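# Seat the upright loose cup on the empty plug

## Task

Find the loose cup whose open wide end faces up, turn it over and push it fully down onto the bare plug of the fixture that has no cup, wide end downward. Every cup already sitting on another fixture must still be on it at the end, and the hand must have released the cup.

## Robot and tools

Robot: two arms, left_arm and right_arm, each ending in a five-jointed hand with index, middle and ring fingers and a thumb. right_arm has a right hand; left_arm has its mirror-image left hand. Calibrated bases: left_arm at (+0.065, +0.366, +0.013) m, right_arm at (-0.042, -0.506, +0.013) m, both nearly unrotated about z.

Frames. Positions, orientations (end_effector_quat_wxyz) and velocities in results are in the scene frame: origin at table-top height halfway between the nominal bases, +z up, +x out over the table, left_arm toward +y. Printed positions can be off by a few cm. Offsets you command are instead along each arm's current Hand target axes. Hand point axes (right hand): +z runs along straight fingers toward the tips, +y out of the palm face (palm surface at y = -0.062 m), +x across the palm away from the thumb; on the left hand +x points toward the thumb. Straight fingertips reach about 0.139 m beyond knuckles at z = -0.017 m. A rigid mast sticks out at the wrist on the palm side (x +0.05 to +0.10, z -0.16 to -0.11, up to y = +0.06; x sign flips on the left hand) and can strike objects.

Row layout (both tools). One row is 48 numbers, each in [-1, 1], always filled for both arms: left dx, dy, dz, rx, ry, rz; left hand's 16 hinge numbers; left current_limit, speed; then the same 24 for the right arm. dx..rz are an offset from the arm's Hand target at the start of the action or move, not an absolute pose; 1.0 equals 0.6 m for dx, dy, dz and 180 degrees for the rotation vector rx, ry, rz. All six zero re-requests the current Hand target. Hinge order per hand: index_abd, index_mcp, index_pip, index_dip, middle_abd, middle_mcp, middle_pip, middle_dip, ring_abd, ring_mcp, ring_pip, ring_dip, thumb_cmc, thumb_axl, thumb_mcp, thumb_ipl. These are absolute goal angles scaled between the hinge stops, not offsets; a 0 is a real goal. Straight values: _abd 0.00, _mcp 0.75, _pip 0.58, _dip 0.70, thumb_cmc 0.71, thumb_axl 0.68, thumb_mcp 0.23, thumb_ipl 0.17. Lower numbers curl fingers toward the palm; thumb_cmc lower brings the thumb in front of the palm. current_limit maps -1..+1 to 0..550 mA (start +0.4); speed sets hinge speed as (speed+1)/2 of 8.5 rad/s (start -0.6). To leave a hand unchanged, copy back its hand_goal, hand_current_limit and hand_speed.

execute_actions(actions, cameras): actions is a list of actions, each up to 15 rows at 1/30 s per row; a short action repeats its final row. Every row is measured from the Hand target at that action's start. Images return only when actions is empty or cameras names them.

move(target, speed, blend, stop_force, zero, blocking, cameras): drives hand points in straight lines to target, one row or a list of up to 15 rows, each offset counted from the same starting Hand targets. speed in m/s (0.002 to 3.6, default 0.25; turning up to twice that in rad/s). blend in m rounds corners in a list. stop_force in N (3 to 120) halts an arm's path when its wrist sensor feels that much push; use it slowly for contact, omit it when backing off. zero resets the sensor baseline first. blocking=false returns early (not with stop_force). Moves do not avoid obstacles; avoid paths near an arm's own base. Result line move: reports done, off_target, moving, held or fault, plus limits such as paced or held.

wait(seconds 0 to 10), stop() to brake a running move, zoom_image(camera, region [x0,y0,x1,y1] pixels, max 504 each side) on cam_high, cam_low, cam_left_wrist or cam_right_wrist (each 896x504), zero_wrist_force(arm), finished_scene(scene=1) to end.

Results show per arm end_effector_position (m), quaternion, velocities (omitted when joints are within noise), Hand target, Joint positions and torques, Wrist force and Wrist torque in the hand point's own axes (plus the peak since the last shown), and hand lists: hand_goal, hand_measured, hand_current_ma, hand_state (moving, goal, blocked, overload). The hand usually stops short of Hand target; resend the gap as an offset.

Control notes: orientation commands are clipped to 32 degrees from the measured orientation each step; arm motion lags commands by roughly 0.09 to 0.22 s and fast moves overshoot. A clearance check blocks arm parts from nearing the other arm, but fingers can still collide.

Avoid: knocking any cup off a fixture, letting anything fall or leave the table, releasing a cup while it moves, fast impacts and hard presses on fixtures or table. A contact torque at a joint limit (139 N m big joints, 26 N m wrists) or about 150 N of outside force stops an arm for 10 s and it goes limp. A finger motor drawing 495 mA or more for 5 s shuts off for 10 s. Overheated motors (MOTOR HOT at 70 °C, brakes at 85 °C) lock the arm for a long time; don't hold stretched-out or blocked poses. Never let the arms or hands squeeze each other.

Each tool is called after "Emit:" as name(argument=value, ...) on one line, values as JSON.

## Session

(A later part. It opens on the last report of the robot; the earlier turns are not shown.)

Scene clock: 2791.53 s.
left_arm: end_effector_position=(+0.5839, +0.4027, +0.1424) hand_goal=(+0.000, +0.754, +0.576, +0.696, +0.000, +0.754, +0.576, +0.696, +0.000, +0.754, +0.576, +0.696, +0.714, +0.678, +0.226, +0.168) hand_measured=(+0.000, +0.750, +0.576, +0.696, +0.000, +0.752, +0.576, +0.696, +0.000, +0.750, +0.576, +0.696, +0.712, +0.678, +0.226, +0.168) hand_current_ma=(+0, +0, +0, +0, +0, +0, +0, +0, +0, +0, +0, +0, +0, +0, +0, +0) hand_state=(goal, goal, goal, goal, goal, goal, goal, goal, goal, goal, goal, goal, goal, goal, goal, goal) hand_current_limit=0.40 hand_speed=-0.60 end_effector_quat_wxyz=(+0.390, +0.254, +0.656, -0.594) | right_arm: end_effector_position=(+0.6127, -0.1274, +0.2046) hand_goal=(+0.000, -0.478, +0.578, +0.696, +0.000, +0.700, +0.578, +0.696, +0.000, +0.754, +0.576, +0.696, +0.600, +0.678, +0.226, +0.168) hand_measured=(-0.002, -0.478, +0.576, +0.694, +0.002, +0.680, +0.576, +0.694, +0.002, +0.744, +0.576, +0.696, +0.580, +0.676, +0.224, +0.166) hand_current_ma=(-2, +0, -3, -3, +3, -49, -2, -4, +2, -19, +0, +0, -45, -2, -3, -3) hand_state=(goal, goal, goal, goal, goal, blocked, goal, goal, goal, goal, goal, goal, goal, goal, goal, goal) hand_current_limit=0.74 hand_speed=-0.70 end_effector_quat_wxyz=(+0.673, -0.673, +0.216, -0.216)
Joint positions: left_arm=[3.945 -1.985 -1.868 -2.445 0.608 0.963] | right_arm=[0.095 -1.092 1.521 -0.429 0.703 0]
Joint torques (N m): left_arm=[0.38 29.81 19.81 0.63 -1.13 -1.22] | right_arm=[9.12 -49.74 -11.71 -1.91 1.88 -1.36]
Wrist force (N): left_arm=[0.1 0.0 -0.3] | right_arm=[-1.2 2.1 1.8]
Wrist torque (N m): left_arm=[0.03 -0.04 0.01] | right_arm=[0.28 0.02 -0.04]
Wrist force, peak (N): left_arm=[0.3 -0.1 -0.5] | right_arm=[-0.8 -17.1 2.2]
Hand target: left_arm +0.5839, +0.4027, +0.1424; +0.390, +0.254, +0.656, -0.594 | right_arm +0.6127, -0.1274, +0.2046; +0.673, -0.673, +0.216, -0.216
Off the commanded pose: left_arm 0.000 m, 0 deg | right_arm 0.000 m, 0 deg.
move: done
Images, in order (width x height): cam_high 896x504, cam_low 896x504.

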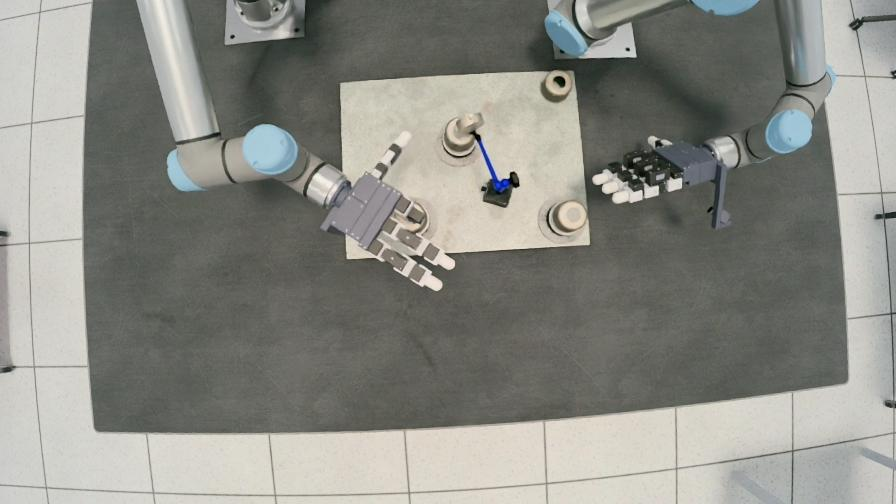

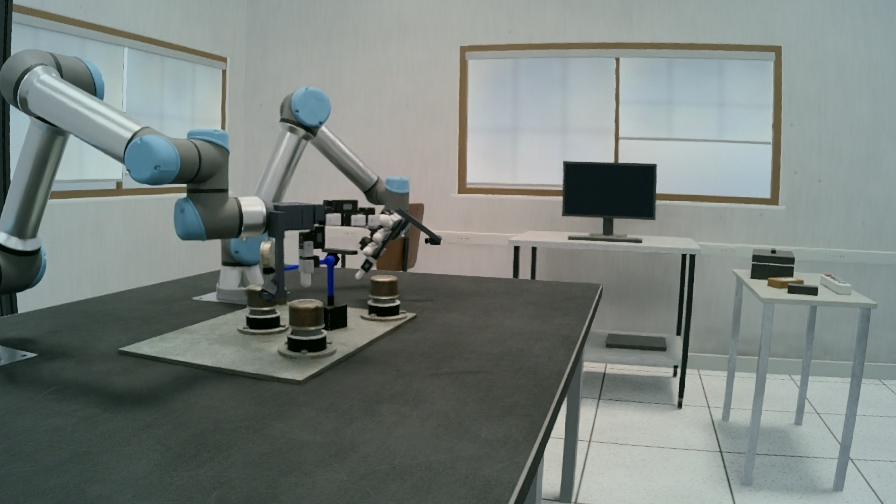

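Emit:
move(target=[0,0,0,0,0,0,0,0.754,0.576,0.696,0,0.754,0.576,0.696,0,0.754,0.576,0.696,0.714,0.678,0.226,0.168,0.4,-0.6,0,0.075,0,0,0,0,0,-0.479,0.577,0.696,0,0.7,0.577,0.696,0,0.754,0.576,0.696,0.6,0.678,0.226,0.168,0.74,-0.7], speed=0.012, stop_force=15, cameras=["cam_high", "cam_low"])

Emit:
zoom_image(camera="cam_low", region=[265, 250, 355, 360])

Emit:
zoom_image(camera="cam_high", region=[380, 185, 450, 255])

Scene clock: 2809.07 s.
left_arm: end_effector_position=(+0.5839, +0.4027, +0.1424) hand_goal=(+0.000, +0.754, +0.576, +0.696, +0.000, +0.754, +0.576, +0.696, +0.000, +0.754, +0.576, +0.696, +0.714, +0.678, +0.226, +0.168) hand_measured=(+0.000, +0.750, +0.576, +0.696, +0.000, +0.752, +0.576, +0.696, +0.000, +0.750, +0.576, +0.696, +0.712, +0.678, +0.226, +0.168) hand_current_ma=(+0, +0, +0, +0, +0, +0, +0, +0, +0, +0, +0, +0, +0, +0, +0, +0) hand_state=(goal, goal, goal, goal, goal, goal, goal, goal, goal, goal, goal, goal, goal, goal, goal, goal) hand_current_limit=0.40 hand_speed=-0.60 end_effector_quat_wxyz=(+0.390, +0.254, +0.656, -0.594) | right_arm: end_effector_position=(+0.6128, -0.1274, +0.1722) hand_goal=(+0.000, -0.478, +0.578, +0.696, +0.000, +0.700, +0.578, +0.696, +0.000, +0.754, +0.576, +0.696, +0.600, +0.678, +0.226, +0.168) hand_measured=(-0.002, -0.478, +0.576, +0.694, +0.002, +0.680, +0.576, +0.694, +0.002, +0.744, +0.576, +0.696, +0.580, +0.676, +0.224, +0.166) hand_current_ma=(-1, +0, -3, -3, +3, -48, -2, -4, +2, -19, +0, +0, -45, -2, -3, -3) hand_state=(goal, goal, goal, goal, goal, goal, goal, goal, goal, goal, goal, goal, goal, goal, goal, goal) hand_current_limit=0.74 hand_speed=-0.70 end_effector_quat_wxyz=(+0.673, -0.673, +0.216, -0.216)
Joint positions: left_arm=[3.945 -1.985 -1.868 -2.445 0.608 0.963] | right_arm=[0.095 -1.058 1.559 -0.502 0.703 0]
Joint torques (N m): left_arm=[0.1 28.93 20.01 0.65 -1.08 -1.19] | right_arm=[9.18 -42.01 -22.48 -0.3 1.23 -0.64]
Wrist force (N): left_arm=[0.2 0.0 -0.2] | right_arm=[-1.2 -13.1 2.0]
Wrist torque (N m): left_arm=[0.02 -0.03 0.02] | right_arm=[-0.27 0.01 0.19]
Wrist force, peak (N): left_arm=[0.3 0.3 -0.5] | right_arm=[-1.2 -21.2 2.1]
Hand target: left_arm +0.5839, +0.4027, +0.1424; +0.390, +0.254, +0.656, -0.594 | right_arm +0.6128, -0.1274, +0.1722; +0.673, -0.673, +0.216, -0.216 (not the last commanded pose)
Off the commanded pose: left_arm 0.000 m, 0 deg | right_arm 0.013 m, 0 deg.
move: contact (right_arm)
Images, in order (width x height): cam_high 896x504, cam_low 896x504.

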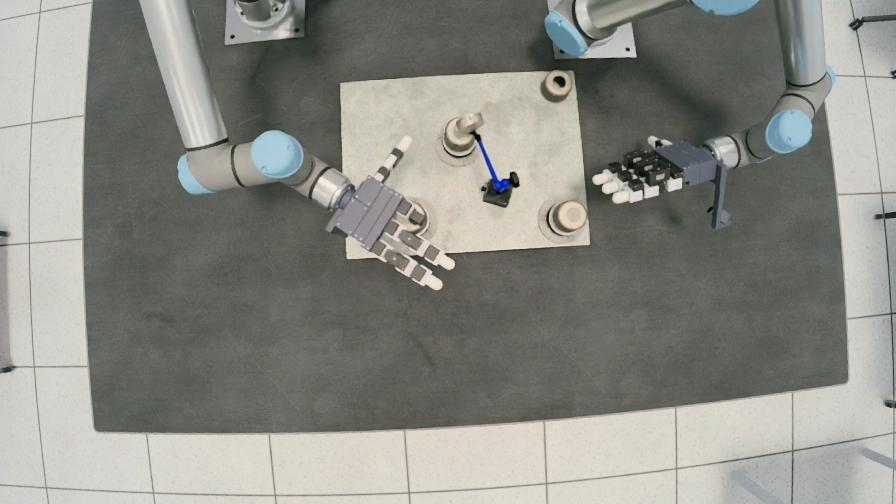

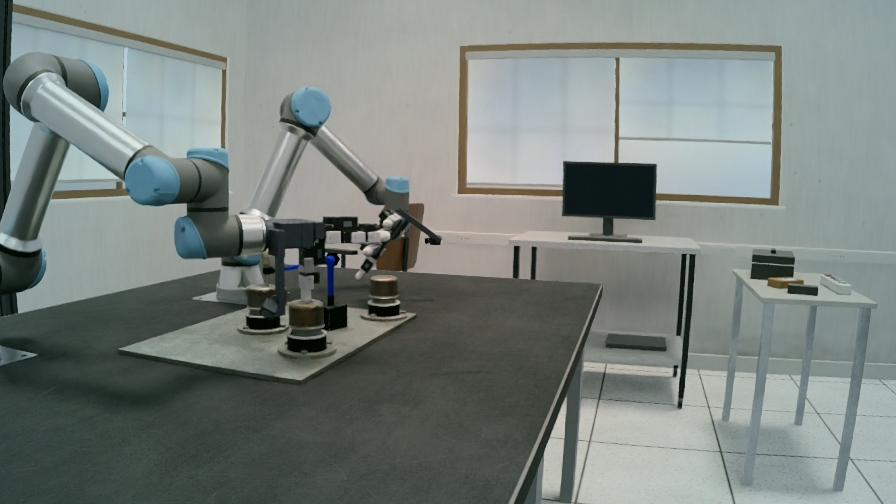

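Scaled by 4.582 from the camera's 896x504 image, which has a finer 1280x720 frame.

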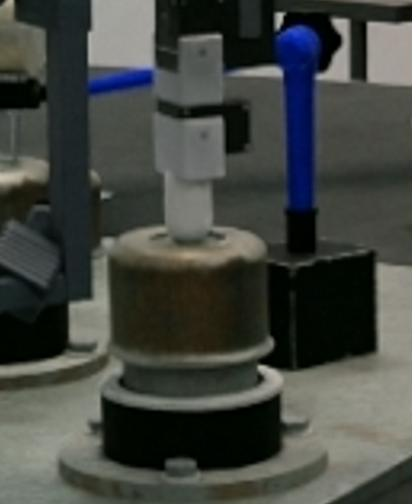

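Scaled by 7.200 from the camera's 896x504 image, which has a finer 1280x720 frame.

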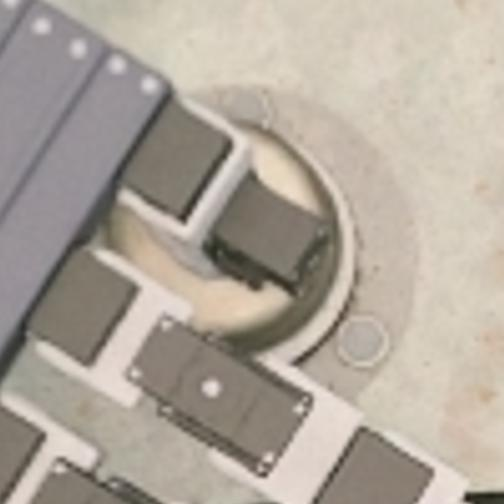

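Emit:
move(target=[0,0,0,0,0,0,0,0.754,0.576,0.696,0,0.754,0.576,0.696,0,0.754,0.576,0.696,0.714,0.678,0.226,0.168,0.4,-0.6,0,-0.15,0,0,0,0,0,-0.479,0.577,0.696,0,0.7,0.577,0.696,0,0.754,0.576,0.696,0.6,0.678,0.226,0.168,0.4,-0.7], speed=0.12, cameras=["cam_high", "cam_low"])

Scene clock: 2819.37 s.
left_arm: end_effector_position=(+0.5839, +0.4027, +0.1424) hand_goal=(+0.000, +0.754, +0.576, +0.696, +0.000, +0.754, +0.576, +0.696, +0.000, +0.754, +0.576, +0.696, +0.714, +0.678, +0.226, +0.168) hand_measured=(+0.000, +0.750, +0.576, +0.696, +0.000, +0.752, +0.576, +0.696, +0.000, +0.750, +0.576, +0.696, +0.712, +0.678, +0.226, +0.168) hand_current_ma=(+0, +0, +0, +0, +0, +0, +0, +0, +0, +0, +0, +0, +0, +0, +0, +0) hand_state=(goal, goal, goal, goal, goal, goal, goal, goal, goal, goal, goal, goal, goal, goal, goal, goal) hand_current_limit=0.40 hand_speed=-0.60 end_effector_quat_wxyz=(+0.390, +0.254, +0.656, -0.594) | right_arm: end_effector_position=(+0.6128, -0.1274, +0.2622) hand_goal=(+0.000, -0.478, +0.578, +0.696, +0.000, +0.700, +0.578, +0.696, +0.000, +0.754, +0.576, +0.696, +0.600, +0.678, +0.226, +0.168) hand_measured=(-0.002, -0.478, +0.576, +0.694, +0.002, +0.682, +0.576, +0.694, +0.002, +0.744, +0.576, +0.696, +0.580, +0.676, +0.224, +0.166) hand_current_ma=(-2, +0, -3, -3, +3, -44, -2, -4, +2, -20, +0, +0, -43, -2, -3, -3) hand_state=(goal, goal, goal, goal, goal, goal, goal, goal, goal, goal, goal, goal, goal, goal, goal, goal) hand_current_limit=0.40 hand_speed=-0.70 end_effector_quat_wxyz=(+0.673, -0.673, +0.216, -0.216)
Joint positions: left_arm=[3.945 -1.985 -1.868 -2.445 0.608 0.963] | right_arm=[0.095 -1.14 1.437 -0.297 0.703 0]
Joint torques (N m): left_arm=[-0.01 29.65 19.48 0.75 -1.09 -1.35] | right_arm=[3.86 -36.7 -18.73 -0.66 -0.78 -0.97]
Wrist force (N): left_arm=[0.1 -0.1 0.0] | right_arm=[-1.4 2.1 2.0]
Wrist torque (N m): left_arm=[0.00 -0.04 0.02] | right_arm=[0.28 0.07 -0.01]
Wrist force, peak (N): left_arm=[0.4 0.3 -0.4] | right_arm=[-1.1 -14.6 2.0]
Hand target: left_arm +0.5839, +0.4027, +0.1424; +0.390, +0.254, +0.656, -0.594 | right_arm +0.6127, -0.1274, +0.2622; +0.673, -0.673, +0.216, -0.216
Off the commanded pose: left_arm 0.000 m, 0 deg | right_arm 0.000 m, 0 deg.
move: done
Images, in order (width x height): cam_high 896x504, cam_low 896x504.

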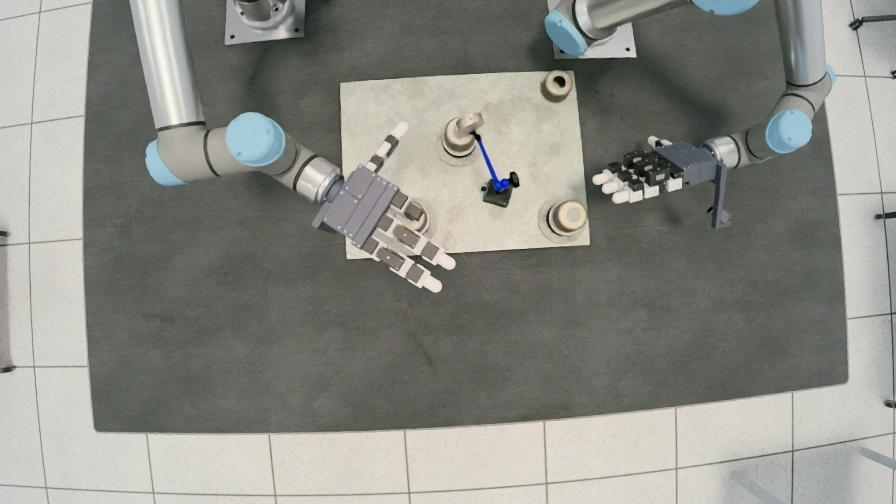

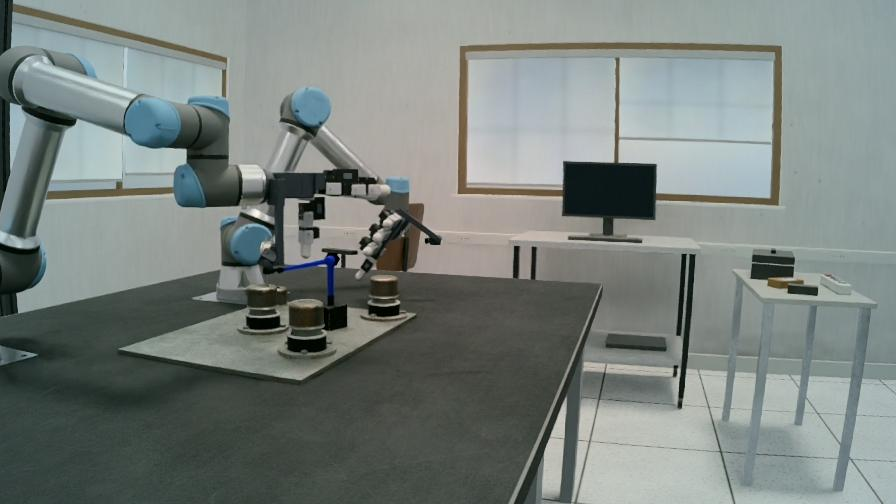

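The cup is on the plug wide end down, the hand has let go and moved clear, and the other cups are still on their fixtures.

Emit:
finished_scene()

The scene is finished: the task was done.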